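# Move SOC bottle from fridge bin to bench, close door

## Task

Check the two bottles standing in the bin inside the refrigerator. If one carries the letters SOC, lift that one out and set it upright on the bench, keep the other upright inside the refrigerator, and close the refrigerator door. If neither says SOC, take nothing out, close the door, and press the CALL key on the operator panel until it stays down. A wrong call cannot be reversed, so only press CALL when neither bottle is SOC.

## Robot and tools

Robot: two six-joint arms, left_arm and right_arm, each on its own carriage (left_rail, right_rail) on one shared floor track. left_rail is always the carriage toward +y. Each arm base sits at x = 0, y = its carriage position_m, z = 0.04 m, facing +x.

Scene frame (metres): table top is z = 0, +z up, +x the direction the arms face, +y to their left. The track runs along y at x = 0, y = 0 at its centre. The table edge is at x = 0.17 m. Nothing may end up on the floor, the track, or the metal strip between track and table.

Joint order per arm: shoulder pan, shoulder lift, elbow, wrist 1, wrist 2, wrist 3. Stated ranges: -6.283 to 6.283 rad for all but the elbow, which is -3.142 to 3.142.

The row (used by execute_actions and move): one flat list of 18 numbers, each in [-1, 1], covering both arms. Numbers 1-6 are left_arm joint offsets, 7-9 left gripper position, force_limit, speed; numbers 10-18 the same for right_arm. Joint numbers are scaled offsets, not angles: 1.0 equals 1.481 rad for shoulder pan and shoulder lift, 2.222 rad for the other four. They count from the Joint targets as they stood when the action or move began, not from the previous row, so sending the same offset again moves further. Send 0 offsets to hold an arm. Gripper numbers are absolute commands: position +1 fully open (140 mm), pads touch near -0.8, -1 closes until blocked. force_limit -1 to +1 (about 14 N to 58 N per pad at slow close); speed -1 to +1 (about 30 to 250 mm/s; faster also grips harder). To keep a gripper unchanged, resend its last three numbers; a 0 is itself a command.

execute_actions: {"actions": [one action]} plus optional "cameras". An action may hold "rows" (up to 15 rows, one per 1/30 s control step), "steps" (1 to 450, default 15, at least one per row), "until" (ends early when rail conditions hold, e.g. {"all": {"status": "ended"}} or {"left_rail": {"position_status": ["!=", "moving"]}}), and rail commands. After the last row the arm keeps heading for that row's target. An empty actions list returns camera images and full status.

Rails: {"left_rail": {"position_m": x}} is an absolute place along y (left_rail -0.8 to 1.5, right_rail -1.5 to 0.8), with optional speed_m_s (0.01 to 1) and acceleration_factor (0.1 to 1); {"stop": true} brakes it. Keep carriages at least 0.78 m apart. Let a carriage arrive before placing its gripper at a scene point; a drive carries the arm's pose along.

move: "target" is one 18-number row, or a list of up to 15 rows, all offsets counted from the same starting Joint targets. Joints move together along paths. "speed" is top joint speed in rad/s (0.01 to 3.14, default 0.5), one value or one per target. "blend" in rad rounds corners in a list. "stop_force" (4 to 120 N) ends an arm's path on contact; use with low speed for touches; "zero" chooses whether the force baseline is reset first. blocking=false returns early; then use wait or stop before more rows or moves. The result adds a "move:" line: done, off_target, moving, held or fault, plus limits=held if a check blocked steps.

wait: {"seconds": 0 to 10}. stop: brakes a running move (not rails). zoom_image: camera name and region [x0, y0, x1, y1] in pixels, at most 504 x 504, from the newest image of that camera. zero_wrist_force: {"arm": "left_arm" or "right_arm"}. finished_scene ends the scene for good.

Cameras: cam_high, cam_low, cam_bench_left, cam_bench_mid, cam_bench_right, cam_left_wrist, cam_right_wrist, all 672x504. Use zoom_image on the bottle labels to read SOC.

Result lines: end_effector_position (m) and quat_wxyz in the scene frame, point between closed pads; fingertips extend about 33 mm further. Joint positions/velocities: rail first (m), then six joints (rad). Joint targets: current commanded angles, the base for offsets. object_status: 0 moving, 1 blocked while opening, 2 blocked while closing (a grip), 3 reached position or pads met (maybe nothing held). position_measured in counts: 3 open, 230 pads touching. Wrist force/torque in the gripper's own axes. Rail fields: position_status (moving, done, contact_stop, time_out, stopped, stopped_with_arm, stopped_for_other_arm, stopped_for_other_carriage) and position_answer (taken/not_taken). Messages such as "joint command not followed" or "joint sent to its limit" mean a check trimmed the command.

Cautions: grip with the outer quarter of the pads; deeper grips fold the fingers and may slip. Arms are stiff; pushing past a firm contact causes a fault stop (about 150 N, or joint torque limits, wrist joints only about 33 N m), freezing the arm 10 s. Never let the arms or grippers press each other. Don't drop or release moving parts, slam the door, or hit things hard. Long holds and stretched poses heat motors; at 85 °C the arm brakes.

Each tool is called after ">>>" in YAML: its name, and indented under it one key for each argument.

## Session

>>> execute_actions:
  actions: []

Scene clock: 0.00 s.
left_arm: end_effector_position=(+0.3563, +1.2877, +0.5790) position_measured=3 object_status=3 end_effector_quat_wxyz=(+0.000, +0.000, +1.000, +0.000) | right_arm: end_effector_position=(+0.3563, -1.3027, +0.5790) position_measured=3 object_status=3 end_effector_quat_wxyz=(+0.000, +0.000, +1.000, +0.000)
Joint positions: left_arm=[1.209 -0.28 -2.157 1.821 -1.235 -1.571 -0.28] | right_arm=[-1.381 -0.28 -2.157 1.821 -1.235 -1.571 -0.28]
Joint velocities: within noise
Joint torques (N m): no reading
Motor temperatures (°C): left_arm=[43 30 33 40 44 39] | right_arm=[34 39 27 41 45 31]
Wrist force (N): no reading
Wrist torque (N m): no reading
Wrist force, peak (N): no reading
Joint targets: left_arm=[1.209 -0.280 -2.157 1.821 -1.235 -1.571 -0.280] | right_arm=[-1.381 -0.280 -2.157 1.821 -1.235 -1.571 -0.280]
Tool commands: left_gripper/position=+1.0 left_gripper/force_limit=+1.0 left_gripper/speed=+1.0 right_gripper/position=+1.0 right_gripper/force_limit=+1.0 right_gripper/speed=+1.0
left_rail: position_m=1.209 position_status=done
right_rail: position_m=-1.381 position_status=done

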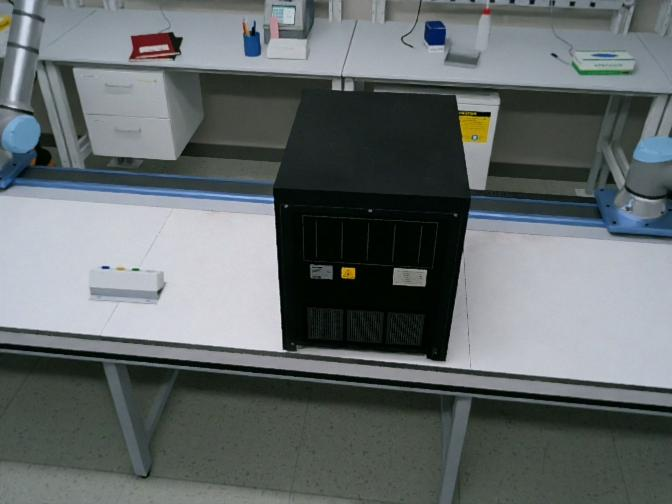

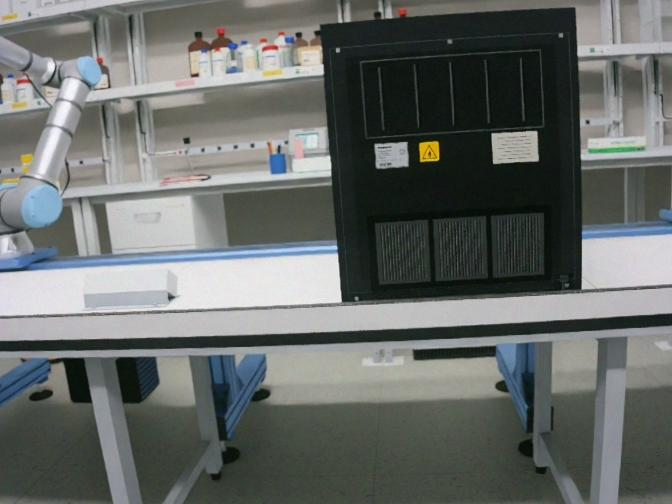

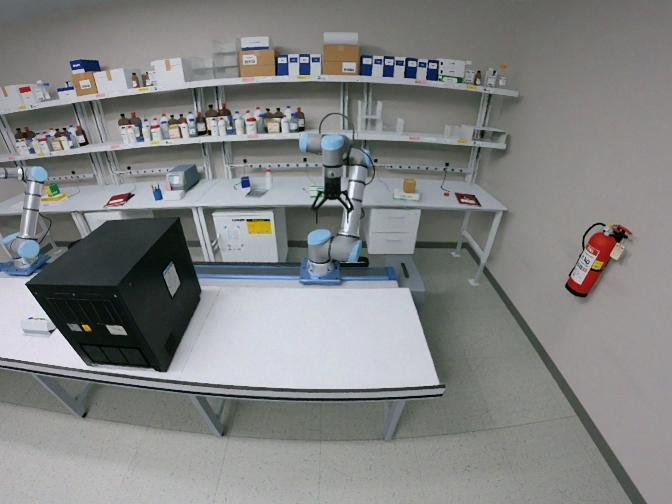

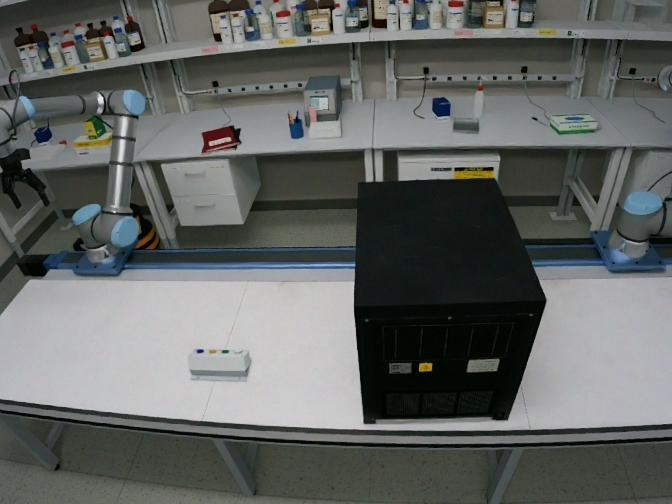

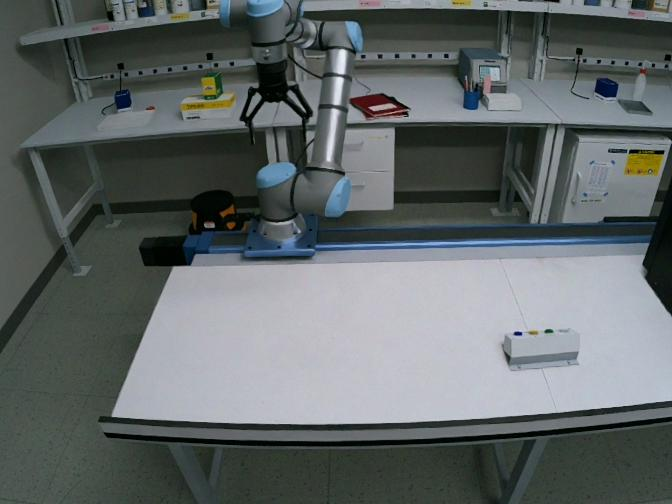

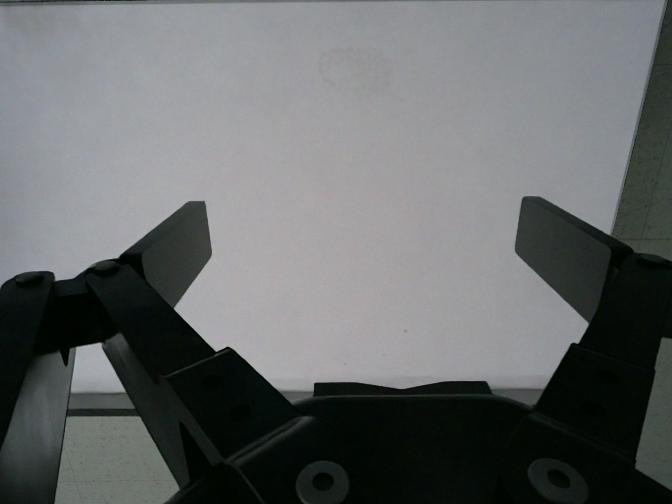

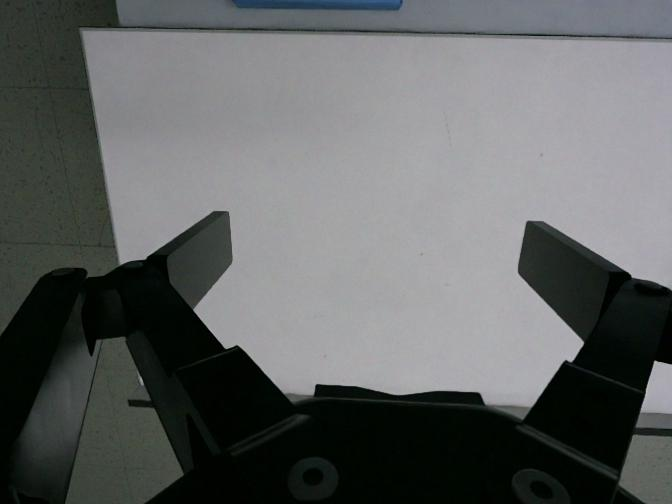

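>>> zoom_image:
  camera: "cam_bench_left"
  region: [20, 200, 220, 380]

>>> zoom_image:
  camera: "cam_bench_mid"
  region: [330, 170, 560, 430]

>>> zoom_image:
  camera: "cam_bench_right"
  region: [480, 300, 610, 400]

Scaled by 2.520 from the camera's 672x504 image, which has a finer 960x720 frame.

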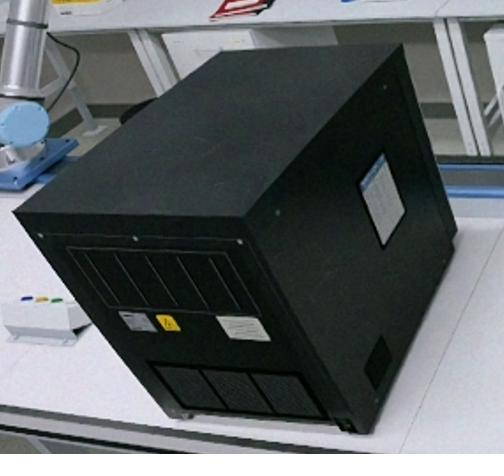

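Scaled by 1.938 from the camera's 672x504 image, which has a finer 960x720 frame.

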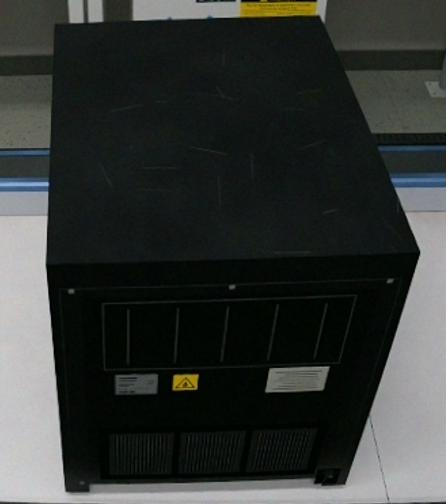

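Scaled by 3.877 from the camera's 672x504 image, which has a finer 960x720 frame.

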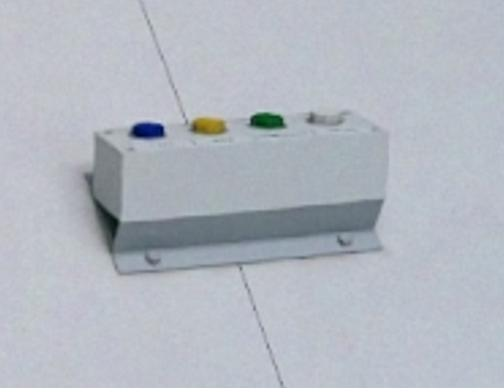

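>>> execute_actions:
  actions:
    - {"left_rail":{"position_m":1.0},"steps":90,"until":{"left_rail":{"position_status":["!=","moving"]}}}

>>> move:
  target:
    - [-1.296,0,0,0,0,0,1,1,1,0,0,0,0,0,0,1,1,1]
    - [-1.296,0.8427,-0.0792,-1.1895,0.9896,-1.2878,1,1,1,0,0,0,0,0,0,1,1,1]
  speed: 1.2
  blend: [0.15,0]
  cameras: ["cam_left_wrist","cam_bench_mid"]

Scene clock: 50.40 s.
left_arm: end_effector_position=(+0.3563, +1.0786, +0.5790) position_measured=3 object_status=3 end_effector_quat_wxyz=(+0.000, +0.000, +1.000, +0.000) | right_arm: end_effector_position=(+0.3563, -1.3027, +0.5790) position_measured=3 object_status=3 end_effector_quat_wxyz=(+0.000, +0.000, +1.000, +0.000)
Joint positions: left_arm=[1 -0.28 -2.157 1.821 -1.235 -1.571 -0.28] | right_arm=[-1.381 -0.28 -2.157 1.821 -1.235 -1.571 -0.28]
Joint torques (N m): left_arm=[-1.09 0.66 -52.6 -4.53 0.06 -0.13] | right_arm=[-3.35 7.09 -50.14 -4.33 -0.44 -0.07]
Wrist force (N): left_arm=[-0.2 0.0 -0.1] | right_arm=[0.3 0.1 0.1]
Wrist torque (N m): left_arm=[-0.01 0.05 0.00] | right_arm=[0.01 -0.07 0.00]
Wrist force, peak (N): left_arm=[-0.3 3.4 -0.1] | right_arm=[0.0 -0.3 0.5]
Joint targets: left_arm=[1.000 -0.280 -2.157 1.821 -1.235 -1.571 -0.280] | right_arm=[-1.381 -0.280 -2.157 1.821 -1.235 -1.571 -0.280]
Tool commands: left_gripper/position=+1.0 left_gripper/force_limit=+1.0 left_gripper/speed=+1.0 right_gripper/position=+1.0 right_gripper/force_limit=+1.0 right_gripper/speed=+1.0
left_rail: position_m=1.000 position_status=done
right_rail: position_m=-1.381 position_status=done

every number of target 1 of 2 must lie in its column's range; nothing of the call was run

>>> move:
  target: [-1,0,0,-0.1895,0,-0.6,1,1,1,0,0,0,0,0,0,1,1,1]
  speed: 1.4

>>> move:
  target: [-0.296,0.8427,-0.0792,-1,0.9896,-0.6878,1,1,1,0,0,0,0,0,0,1,1,1]
  speed: 1.4
  cameras: ["cam_left_wrist","cam_bench_mid"]

Scene clock: 57.37 s.
left_arm: end_effector_position=(+0.0858, +0.5257, +0.6577) position_measured=3 object_status=3 end_effector_quat_wxyz=(-0.024, +0.072, +0.975, -0.208) | right_arm: end_effector_position=(+0.3563, -1.3027, +0.5790) position_measured=3 object_status=3 end_effector_quat_wxyz=(+0.000, +0.000, +1.000, +0.000)
Joint positions: left_arm=[1 -1.762 -2.157 1.821 -1.656 -1.571 -1.613] | right_arm=[-1.381 -0.28 -2.157 1.821 -1.235 -1.571 -0.28]
Joint torques (N m): left_arm=[-9.13 -0.57 -53.79 -9.39 0.08 -2.29] | right_arm=[-3.56 2.48 -49.26 -4.13 -0.05 -0.24]
Motor temperatures (°C): left_arm=[43 30 33 40 43 39] | right_arm=[34 39 27 41 45 31]
Wrist force (N): left_arm=[0.0 0.1 -0.3] | right_arm=[0.1 -0.1 0.0]
Wrist torque (N m): left_arm=[0.03 -0.01 -0.02] | right_arm=[-0.03 -0.01 0.00]
Wrist force, peak (N): left_arm=[3.0 -2.4 0.0] | right_arm=[0.3 -0.5 0.3]
Joint targets: left_arm=[1.000 -1.762 -2.157 1.821 -1.656 -1.571 -1.614] | right_arm=[-1.381 -0.280 -2.157 1.821 -1.235 -1.571 -0.280]
left_rail: position_m=1.000 position_status=done
right_rail: position_m=-1.381 position_status=done
move: done

Scene clock: 59.90 s.
left_arm: end_effector_position=(+0.0103, +0.2501, +0.4400) position_measured=3 object_status=3 end_effector_quat_wxyz=(+0.001, +0.707, -0.001, +0.707) | right_arm: end_effector_position=(+0.3563, -1.3027, +0.5790) position_measured=3 object_status=3 end_effector_quat_wxyz=(+0.000, +0.000, +1.000, +0.000)
Joint positions: left_arm=[1 -2.2 -0.909 1.645 -3.878 0.628 -3.142] | right_arm=[-1.381 -0.28 -2.157 1.821 -1.235 -1.571 -0.28]
Joint torques (N m): left_arm=[-9.7 -77.68 -48.33 -0.49 4.17 -1.63] | right_arm=[-1 4.19 -50.61 -3.91 -0.24 0.08]
Wrist force (N): left_arm=[-0.3 1.4 1.3] | right_arm=[0.1 0.0 0.2]
Wrist torque (N m): left_arm=[0.43 0.32 -0.26] | right_arm=[0.00 -0.02 0.00]
Wrist force, peak (N): left_arm=[-6.5 -2.7 1.6] | right_arm=[0.2 -0.2 0.7]
Joint targets: left_arm=[1.000 -2.200 -0.909 1.645 -3.878 0.628 -3.142] | right_arm=[-1.381 -0.280 -2.157 1.821 -1.235 -1.571 -0.280]
left_rail: position_m=1.000 position_status=done
right_rail: position_m=-1.381 position_status=done
move: done
camera_calibration:
cam_left_wrist: T_world_to_cam=[[0.00132794, -0.999781, -0.0208803, 0.272424], [-0.383037, 0.0187793, -0.923542, 0.392041], [0.923732, 0.00922434, -0.382928, 0.340518], [0, 0, 0, 1]] pos_world=[-0.164743, 0.261861, 0.498148]
Images, in order (width x height): cam_bench_mid 672x504, cam_left_wrist 672x504.

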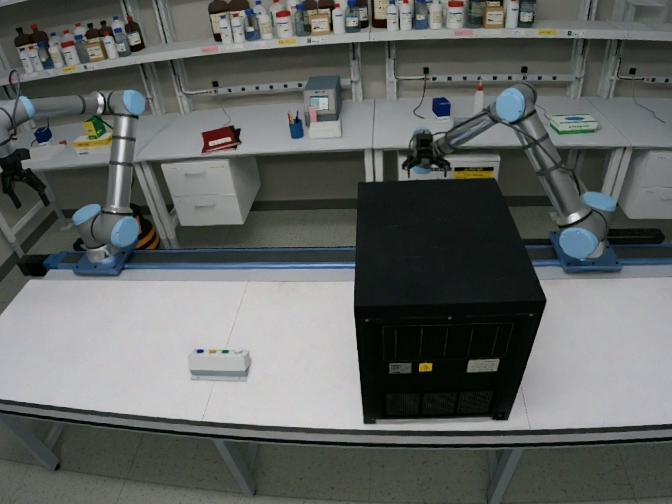

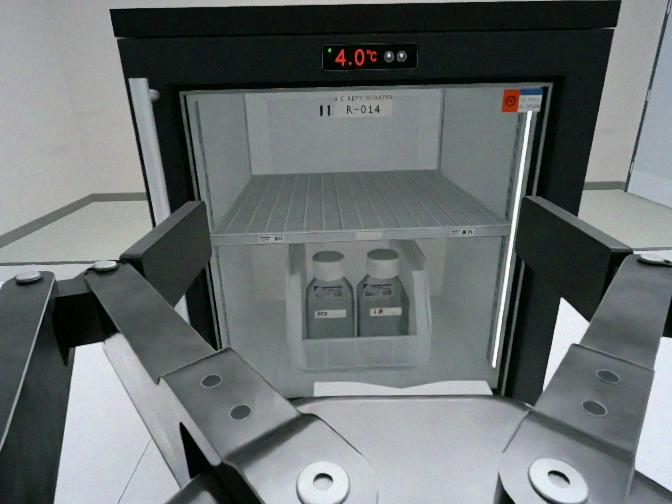

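>>> zoom_image:
  camera: "cam_left_wrist"
  region: [280, 230, 440, 380]

>>> zoom_image:
  camera: "cam_left_wrist"
  region: [110, 0, 330, 220]

>>> zoom_image:
  camera: "cam_left_wrist"
  region: [440, 60, 600, 220]

>>> zoom_image:
  camera: "cam_left_wrist"
  region: [200, 170, 540, 400]

Scaled by 3.150 from the camera's 672x504 image, which has a finer 960x720 frame.

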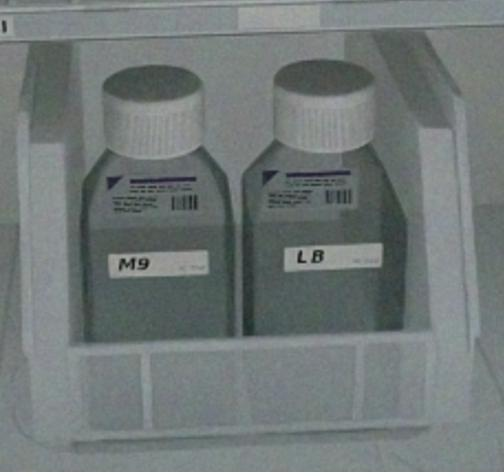

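Scaled by 2.291 from the camera's 672x504 image, which has a finer 960x720 frame.

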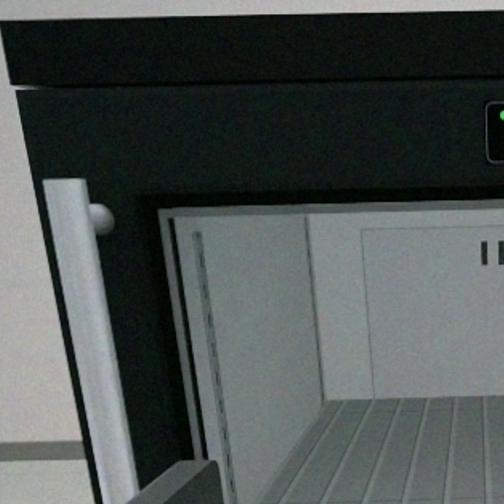

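Scaled by 3.150 from the camera's 672x504 image, which has a finer 960x720 frame.

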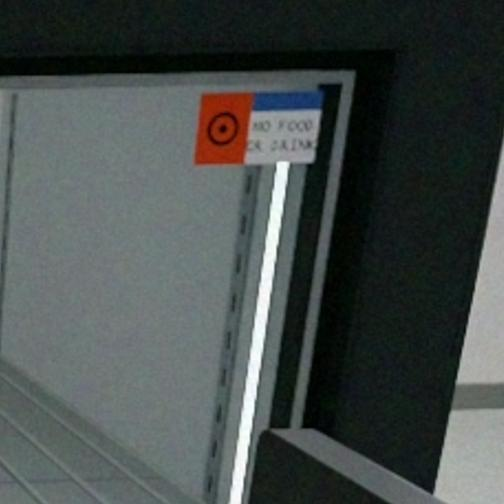

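Scaled by 1.482 from the camera's 672x504 image, which has a finer 960x720 frame.

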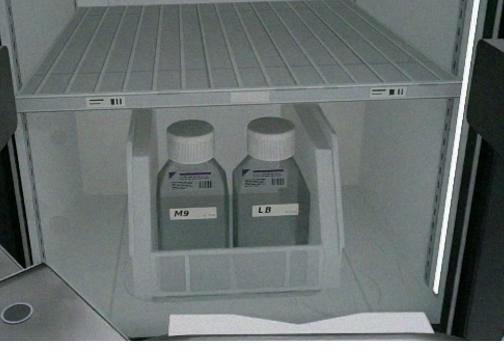

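>>> zoom_image:
  camera: "cam_left_wrist"
  region: [306, 275, 410, 345]

>>> zoom_image:
  camera: "cam_left_wrist"
  region: [105, 0, 205, 100]

>>> zoom_image:
  camera: "cam_left_wrist"
  region: [540, 0, 640, 100]

>>> zoom_image:
  camera: "cam_bench_left"
  region: [150, 200, 210, 320]

Scaled by 4.846 from the camera's 672x504 image, which has a finer 960x720 frame.

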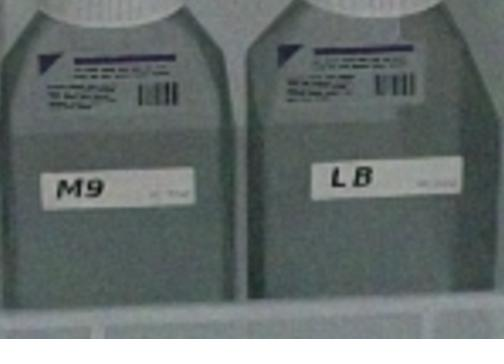

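Scaled by 5.040 from the camera's 672x504 image, which has a finer 960x720 frame.

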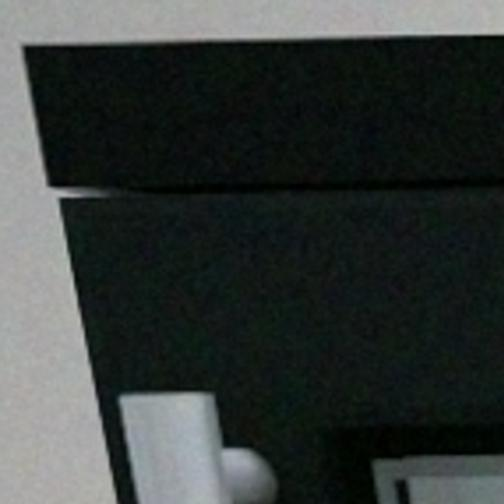

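Scaled by 5.040 from the camera's 672x504 image, which has a finer 960x720 frame.

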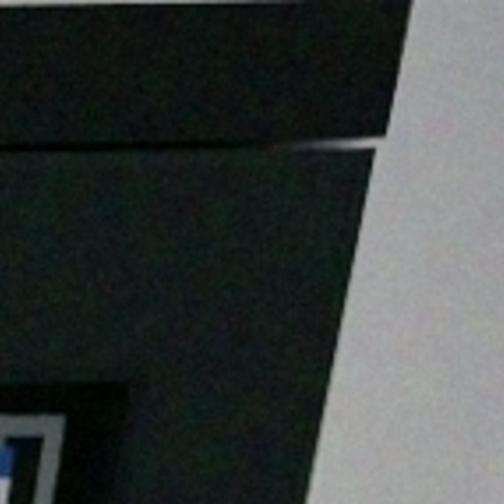

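This scene's latest camera images include none from cam_bench_left. They are from: cam_bench_mid, cam_left_wrist. cam_bench_left's image comes with the result of a call that names it in "cameras".

>>> execute_actions:
  actions:
    - {"right_rail":{"position_m":-0.724},"steps":120,"until":{"right_rail":{"position_status":["!=","moving"]}}}

>>> move:
  target: [0,0,0,0,0,0,1,1,1,0.189,0.2862,0.1730,-0.3636,0,0.126,1,1,1]
  speed: 1.0
  cameras: ["cam_right_wrist","cam_bench_right","cam_bench_left"]

>>> zoom_image:
  camera: "cam_right_wrist"
  region: [180, 120, 500, 360]

Scene clock: 87.53 s.
left_arm: end_effector_position=(+0.0102, +0.2501, +0.4398) position_measured=3 object_status=3 end_effector_quat_wxyz=(+0.001, +0.707, +0.000, +0.707) | right_arm: end_effector_position=(+0.3563, -0.6454, +0.5790) position_measured=3 object_status=3 end_effector_quat_wxyz=(+0.000, +0.000, +1.000, +0.000)
Joint positions: left_arm=[1 -2.2 -0.909 1.645 -3.878 0.628 -3.142] | right_arm=[-0.724 -0.28 -2.157 1.821 -1.235 -1.571 -0.28]
Joint torques (N m): left_arm=[-9.09 -77.49 -47.91 -0.4 4.17 -1.88] | right_arm=[-3.4 4.44 -49.77 -4.13 -0.41 -0.23]
Wrist force (N): left_arm=[-0.4 1.3 1.1] | right_arm=[0.1 0.0 0.4]
Wrist torque (N m): left_arm=[0.41 0.34 -0.26] | right_arm=[0.00 -0.02 0.00]
Wrist force, peak (N): left_arm=[-0.9 1.5 1.1] | right_arm=[-0.1 -3.1 0.1]
Joint targets: left_arm=[1.000 -2.200 -0.909 1.645 -3.878 0.628 -3.142] | right_arm=[-0.724 -0.280 -2.157 1.821 -1.235 -1.571 -0.280]
Tool commands: left_gripper/position=+1.0 left_gripper/force_limit=+1.0 left_gripper/speed=+1.0 right_gripper/position=+1.0 right_gripper/force_limit=+1.0 right_gripper/speed=+1.0
left_rail: position_m=1.000 position_status=done
right_rail: position_m=-0.724 position_status=done

Scene clock: 89.17 s.
left_arm: end_effector_position=(+0.0102, +0.2501, +0.4398) position_measured=3 object_status=3 end_effector_quat_wxyz=(+0.001, +0.707, +0.000, +0.707) | right_arm: end_effector_position=(+0.5299, -0.5502, +0.2248) position_measured=3 object_status=3 end_effector_quat_wxyz=(+0.000, +0.000, +1.000, +0.000)
Joint positions: left_arm=[1 -2.2 -0.909 1.645 -3.878 0.628 -3.142] | right_arm=[-0.724 -0.001 -1.733 2.205 -2.043 -1.571 -0.001]
Joint torques (N m): left_arm=[-10.35 -77.88 -47.94 -0.5 4.08 -2.47] | right_arm=[11.4 -20.4 -33.32 -8.08 0 3.38]
Wrist force (N): left_arm=[-0.7 1.0 0.9] | right_arm=[0.0 0.0 0.6]
Wrist torque (N m): left_arm=[0.33 0.42 -0.27] | right_arm=[0.00 -0.03 -0.15]
Wrist force, peak (N): left_arm=[-1.1 1.7 1.0] | right_arm=[-0.6 1.3 4.0]
Joint targets: left_arm=[1.000 -2.200 -0.909 1.645 -3.878 0.628 -3.142] | right_arm=[-0.724 -0.001 -1.733 2.205 -2.043 -1.571 -0.001]
left_rail: position_m=1.000 position_status=done
right_rail: position_m=-0.724 position_status=done
move: done
camera_calibration:
cam_right_wrist: T_world_to_cam=[[-0.0274966, 0.996971, -0.0727566, 0.601713], [0.933382, 0.0516606, 0.355147, -0.550108], [0.35783, -0.0581444, -0.931975, 0.168394], [0, 0, 0, 1]] pos_world=[0.469749, -0.56168, 0.396087]
Images, in order (width x height): cam_bench_left 672x504, cam_bench_right 672x504, cam_right_wrist 672x504.

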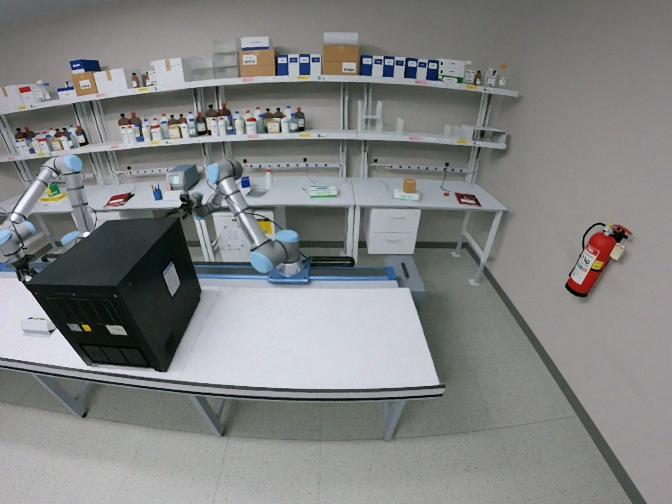

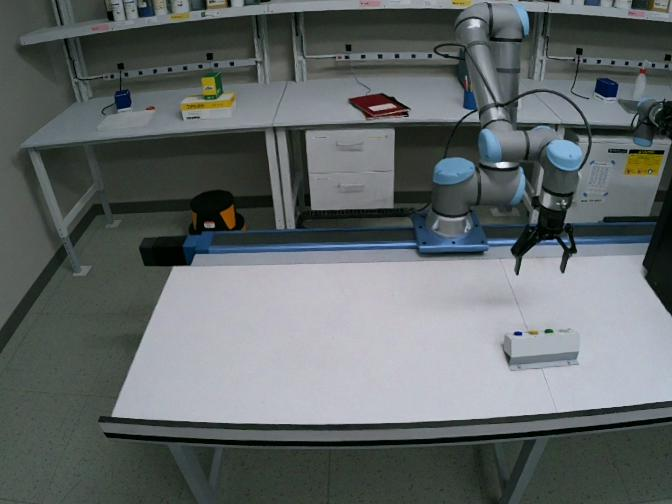

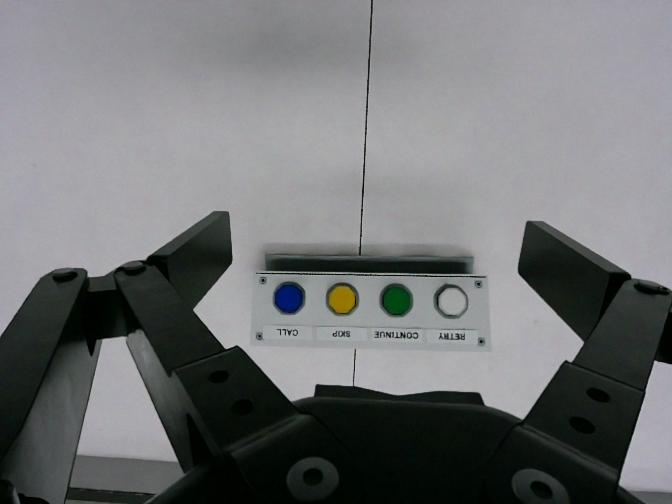

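Scaled by 1.575 from the camera's 672x504 image, which has a finer 960x720 frame.

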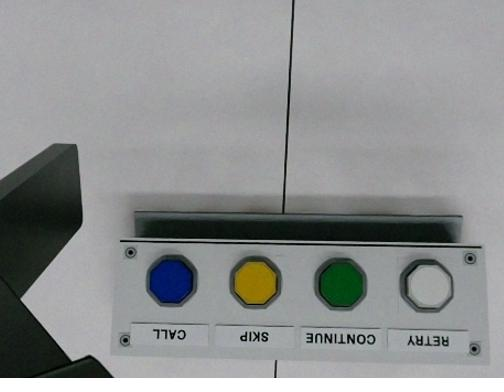

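>>> move:
  target: [0,0,0,0,0,0,1,1,1,-0.0774,0.15,-0.0365,-0.0634,0,-0.0516,-1,-1,0]
  speed: 0.4
  cameras: ["cam_right_wrist","cam_bench_right"]

>>> zoom_image:
  camera: "cam_right_wrist"
  region: [200, 160, 480, 400]

>>> zoom_image:
  camera: "cam_bench_right"
  region: [460, 250, 610, 390]

Scene clock: 106.57 s.
left_arm: end_effector_position=(+0.0102, +0.2501, +0.4398) position_measured=3 object_status=3 end_effector_quat_wxyz=(+0.001, +0.707, +0.000, +0.707) | right_arm: end_effector_position=(+0.6396, -0.6227, +0.1626) position_measured=233 object_status=3 end_effector_quat_wxyz=(+0.000, +0.000, +1.000, +0.000)
Joint positions: left_arm=[1 -2.2 -0.909 1.645 -3.878 0.628 -3.142] | right_arm=[-0.724 -0.115 -1.511 2.124 -2.184 -1.571 -0.115]
Joint torques (N m): left_arm=[-9.42 -79.08 -47.22 -0.74 4.14 -2.15] | right_arm=[-16.13 -43.2 -58.68 -8.21 -0.3 -3.39]
Wrist force (N): left_arm=[-0.9 1.4 0.8] | right_arm=[0.4 -0.3 0.7]
Wrist torque (N m): left_arm=[0.43 0.45 -0.27] | right_arm=[-0.04 -0.13 0.08]
Wrist force, peak (N): left_arm=[-0.7 1.4 1.3] | right_arm=[-1.6 -1.6 2.1]
Joint targets: left_arm=[1.000 -2.200 -0.909 1.645 -3.878 0.628 -3.142] | right_arm=[-0.724 -0.115 -1.511 2.124 -2.184 -1.571 -0.115]
left_rail: position_m=1.000 position_status=done
right_rail: position_m=-0.724 position_status=done
move: done
camera_calibration:
cam_right_wrist: T_world_to_cam=[[-0.027548, 0.996977, -0.0726527, 0.672483], [0.933493, 0.0516533, 0.354857, -0.626636], [0.357537, -0.0580451, -0.932093, 0.0672286], [0, 0, 0, 1]] pos_world=[0.579449, -0.63418, 0.333887]
Images, in order (width x height): cam_bench_right 672x504, cam_right_wrist 672x504.

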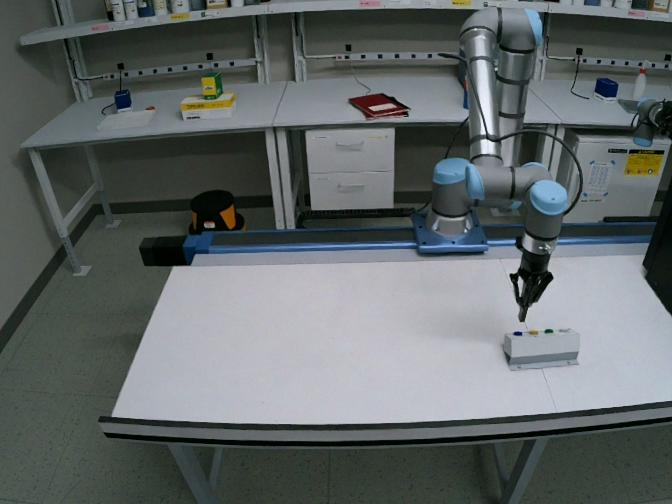

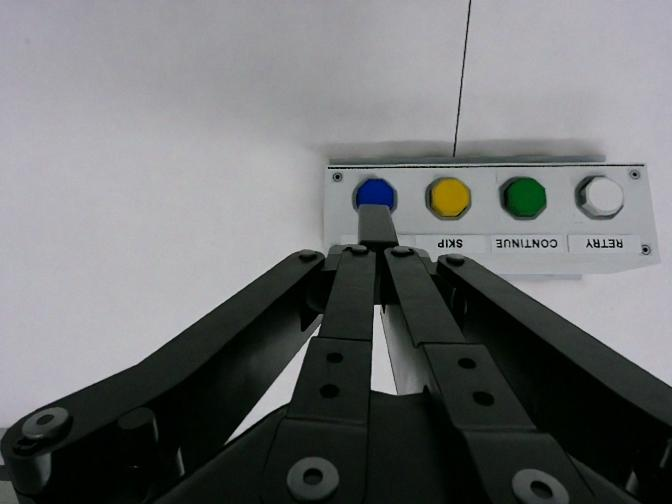

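Scaled by 1.800 from the camera's 672x504 image, which has a finer 960x720 frame.

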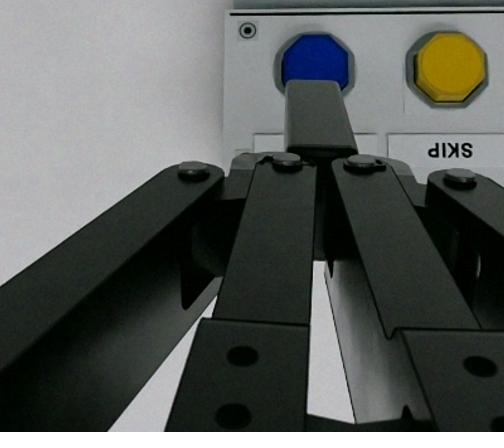

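Scaled by 3.360 from the camera's 672x504 image, which has a finer 960x720 frame.

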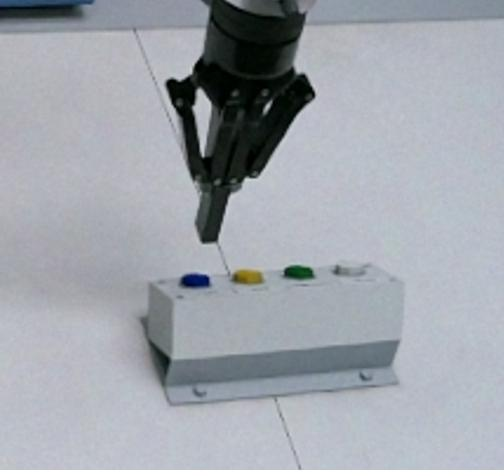

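>>> move:
  target:
    - [0,0,0,0,0,0,1,1,1,0,0.0173,0.0169,-0.0284,0,0,-1,-1,0]
    - [0,0,0,0,0,0,1,1,1,0,0.0527,0.0315,-0.0666,0,0,-1,-1,0]
  speed: [0.12,0.02]
  stop_force: 30
  cameras: ["cam_right_wrist","cam_bench_right"]

>>> zoom_image:
  camera: "cam_bench_right"
  region: [460, 250, 610, 390]

Scene clock: 133.80 s.
left_arm: end_effector_position=(+0.0102, +0.2501, +0.4398) position_measured=3 object_status=3 end_effector_quat_wxyz=(+0.001, +0.707, +0.000, +0.707) | right_arm: end_effector_position=(+0.6340, -0.6220, +0.1052) position_measured=233 object_status=3 end_effector_quat_wxyz=(+0.000, +0.000, +1.000, +0.000)
Joint positions: left_arm=[1 -2.2 -0.909 1.645 -3.878 0.628 -3.142] | right_arm=[-0.724 -0.115 -1.449 2.184 -2.305 -1.571 -0.115]
Joint torques (N m): left_arm=[-9.98 -79.12 -46.87 -0.26 3.96 -2.25] | right_arm=[-14.57 -45.69 -44.08 -1.14 -0.84 -3.22]
Wrist force (N): left_arm=[-0.8 1.2 1.0] | right_arm=[8.8 0.5 -28.5]
Wrist torque (N m): left_arm=[0.38 0.44 -0.25] | right_arm=[-0.10 -0.02 0.05]
Wrist force, peak (N): left_arm=[-1.0 1.7 0.9] | right_arm=[13.0 0.7 -39.8]
Joint targets: left_arm=[1.000 -2.200 -0.909 1.645 -3.878 0.628 -3.142] | right_arm=[-0.724 -0.115 -1.449 2.184 -2.305 -1.571 -0.115]
left_rail: position_m=1.000 position_status=done
right_rail: position_m=-0.724 position_status=done
move: contact (right_arm); path passed 1 of 2 targets; right_arm: the wrist 1 is farthest, 0.027 rad from its target
camera_calibration:
cam_right_wrist: T_world_to_cam=[[-0.027548, 0.996977, -0.0726527, 0.667454], [0.933493, 0.0516533, 0.354857, -0.60104], [0.357537, -0.0580451, -0.932093, 0.015676], [0, 0, 0, 1]] pos_world=[0.573849, -0.63348, 0.276387]
Images, in order (width x height): cam_bench_right 672x504, cam_right_wrist 672x504.

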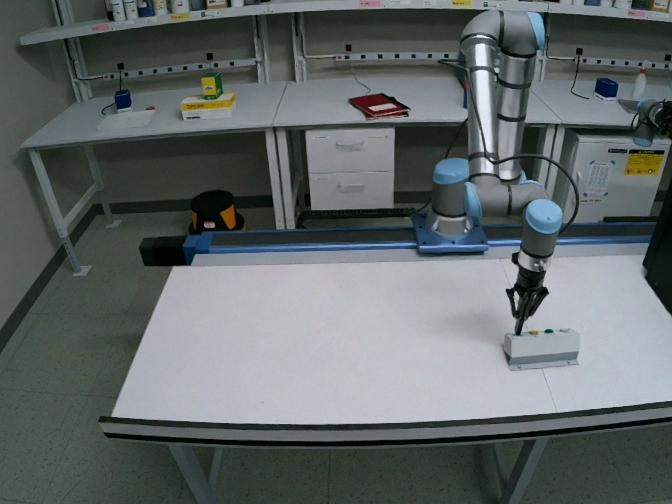

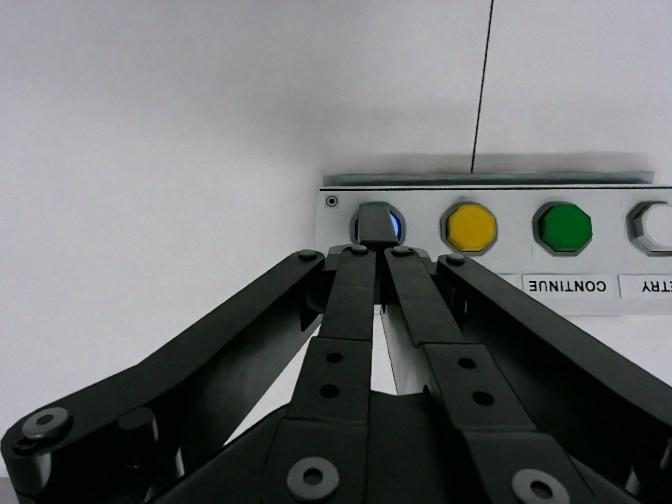

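Scaled by 3.360 from the camera's 672x504 image, which has a finer 960x720 frame.

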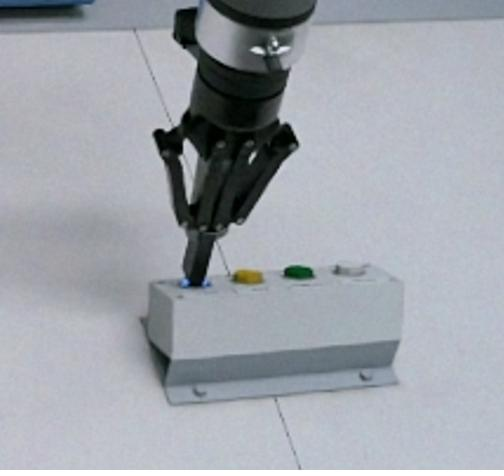

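>>> move:
  target:
    - [0,0,0,0,0,0,1,1,1,0,-0.0246,-0.0101,0.0261,0,0,-1,-1,0]
    - [0,0,0,0,0,0,1,1,1,0,-0.0419,-0.027,0.0545,0,0,-1,-1,0]
  speed: [0.1,0.25]
  blend: [0.01,0]
  cameras: ["cam_right_wrist","cam_bench_right","cam_left_wrist"]

>>> zoom_image:
  camera: "cam_bench_right"
  region: [460, 250, 610, 390]

Scene clock: 139.70 s.
left_arm: end_effector_position=(+0.0102, +0.2501, +0.4398) position_measured=3 object_status=3 end_effector_quat_wxyz=(+0.001, +0.707, +0.000, +0.707) | right_arm: end_effector_position=(+0.6399, -0.6227, +0.1631) position_measured=233 object_status=3 end_effector_quat_wxyz=(+0.000, +0.000, +1.000, +0.000)
Joint positions: left_arm=[1 -2.2 -0.909 1.645 -3.878 0.628 -3.142] | right_arm=[-0.724 -0.115 -1.511 2.124 -2.184 -1.571 -0.115]
Joint torques (N m): left_arm=[-8 -79.99 -47.55 -0.27 4.11 -2.17] | right_arm=[-18.48 -60.02 -58.2 -1.77 -0.53 -3.64]
Wrist force (N): left_arm=[-0.6 0.8 0.9] | right_arm=[0.3 -0.6 1.0]
Wrist torque (N m): left_arm=[0.30 0.39 -0.27] | right_arm=[-0.11 -0.10 0.08]
Wrist force, peak (N): left_arm=[-1.1 1.4 1.4] | right_arm=[9.2 0.4 -29.0]
Joint targets: left_arm=[1.000 -2.200 -0.909 1.645 -3.878 0.628 -3.142] | right_arm=[-0.724 -0.115 -1.511 2.124 -2.184 -1.571 -0.115]
left_rail: position_m=1.000 position_status=done
right_rail: position_m=-0.724 position_status=done
move: done
camera_calibration:
cam_left_wrist: T_world_to_cam=[[0.00153212, -0.999786, -0.0206393, 0.272436], [-0.383038, 0.0184785, -0.923548, 0.391989], [0.923731, 0.00932063, -0.382928, 0.340546], [0, 0, 0, 1]] pos_world=[-0.164844, 0.26196, 0.498048]
cam_right_wrist: T_world_to_cam=[[-0.0274449, 0.996971, -0.0727712, 0.672491], [0.933157, 0.0516544, 0.355738, -0.626971], [0.35842, -0.0581437, -0.931748, 0.066875], [0, 0, 0, 1]] pos_world=[0.57955, -0.63418, 0.334286]
Images, in order (width x height): cam_bench_right 672x504, cam_left_wrist 672x504, cam_right_wrist 672x504.

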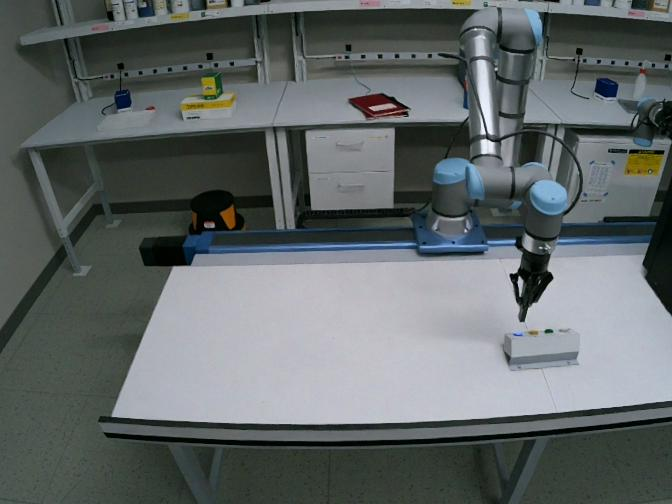

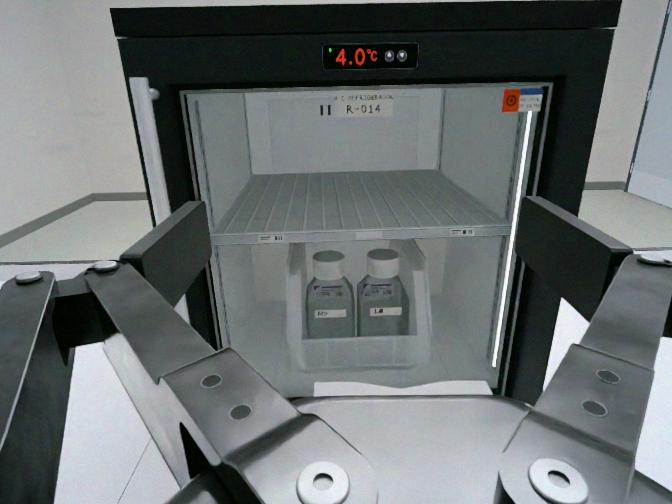

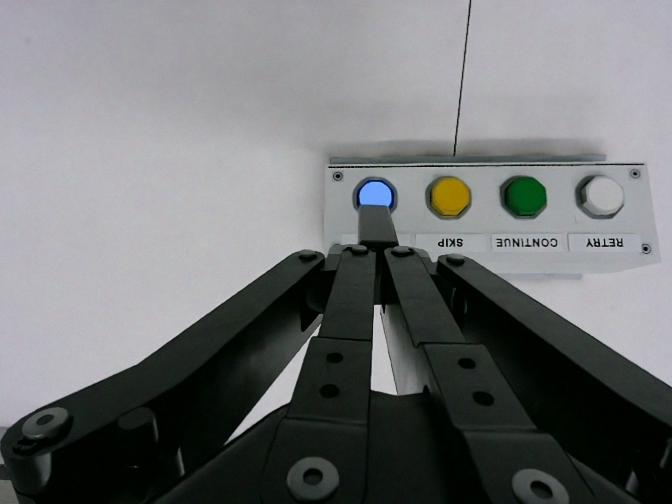

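Scaled by 3.360 from the camera's 672x504 image, which has a finer 960x720 frame.

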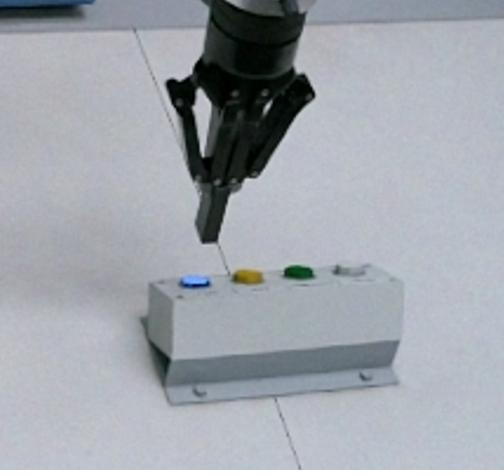

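>>> finished_scene:

The scene is finished: the task was done.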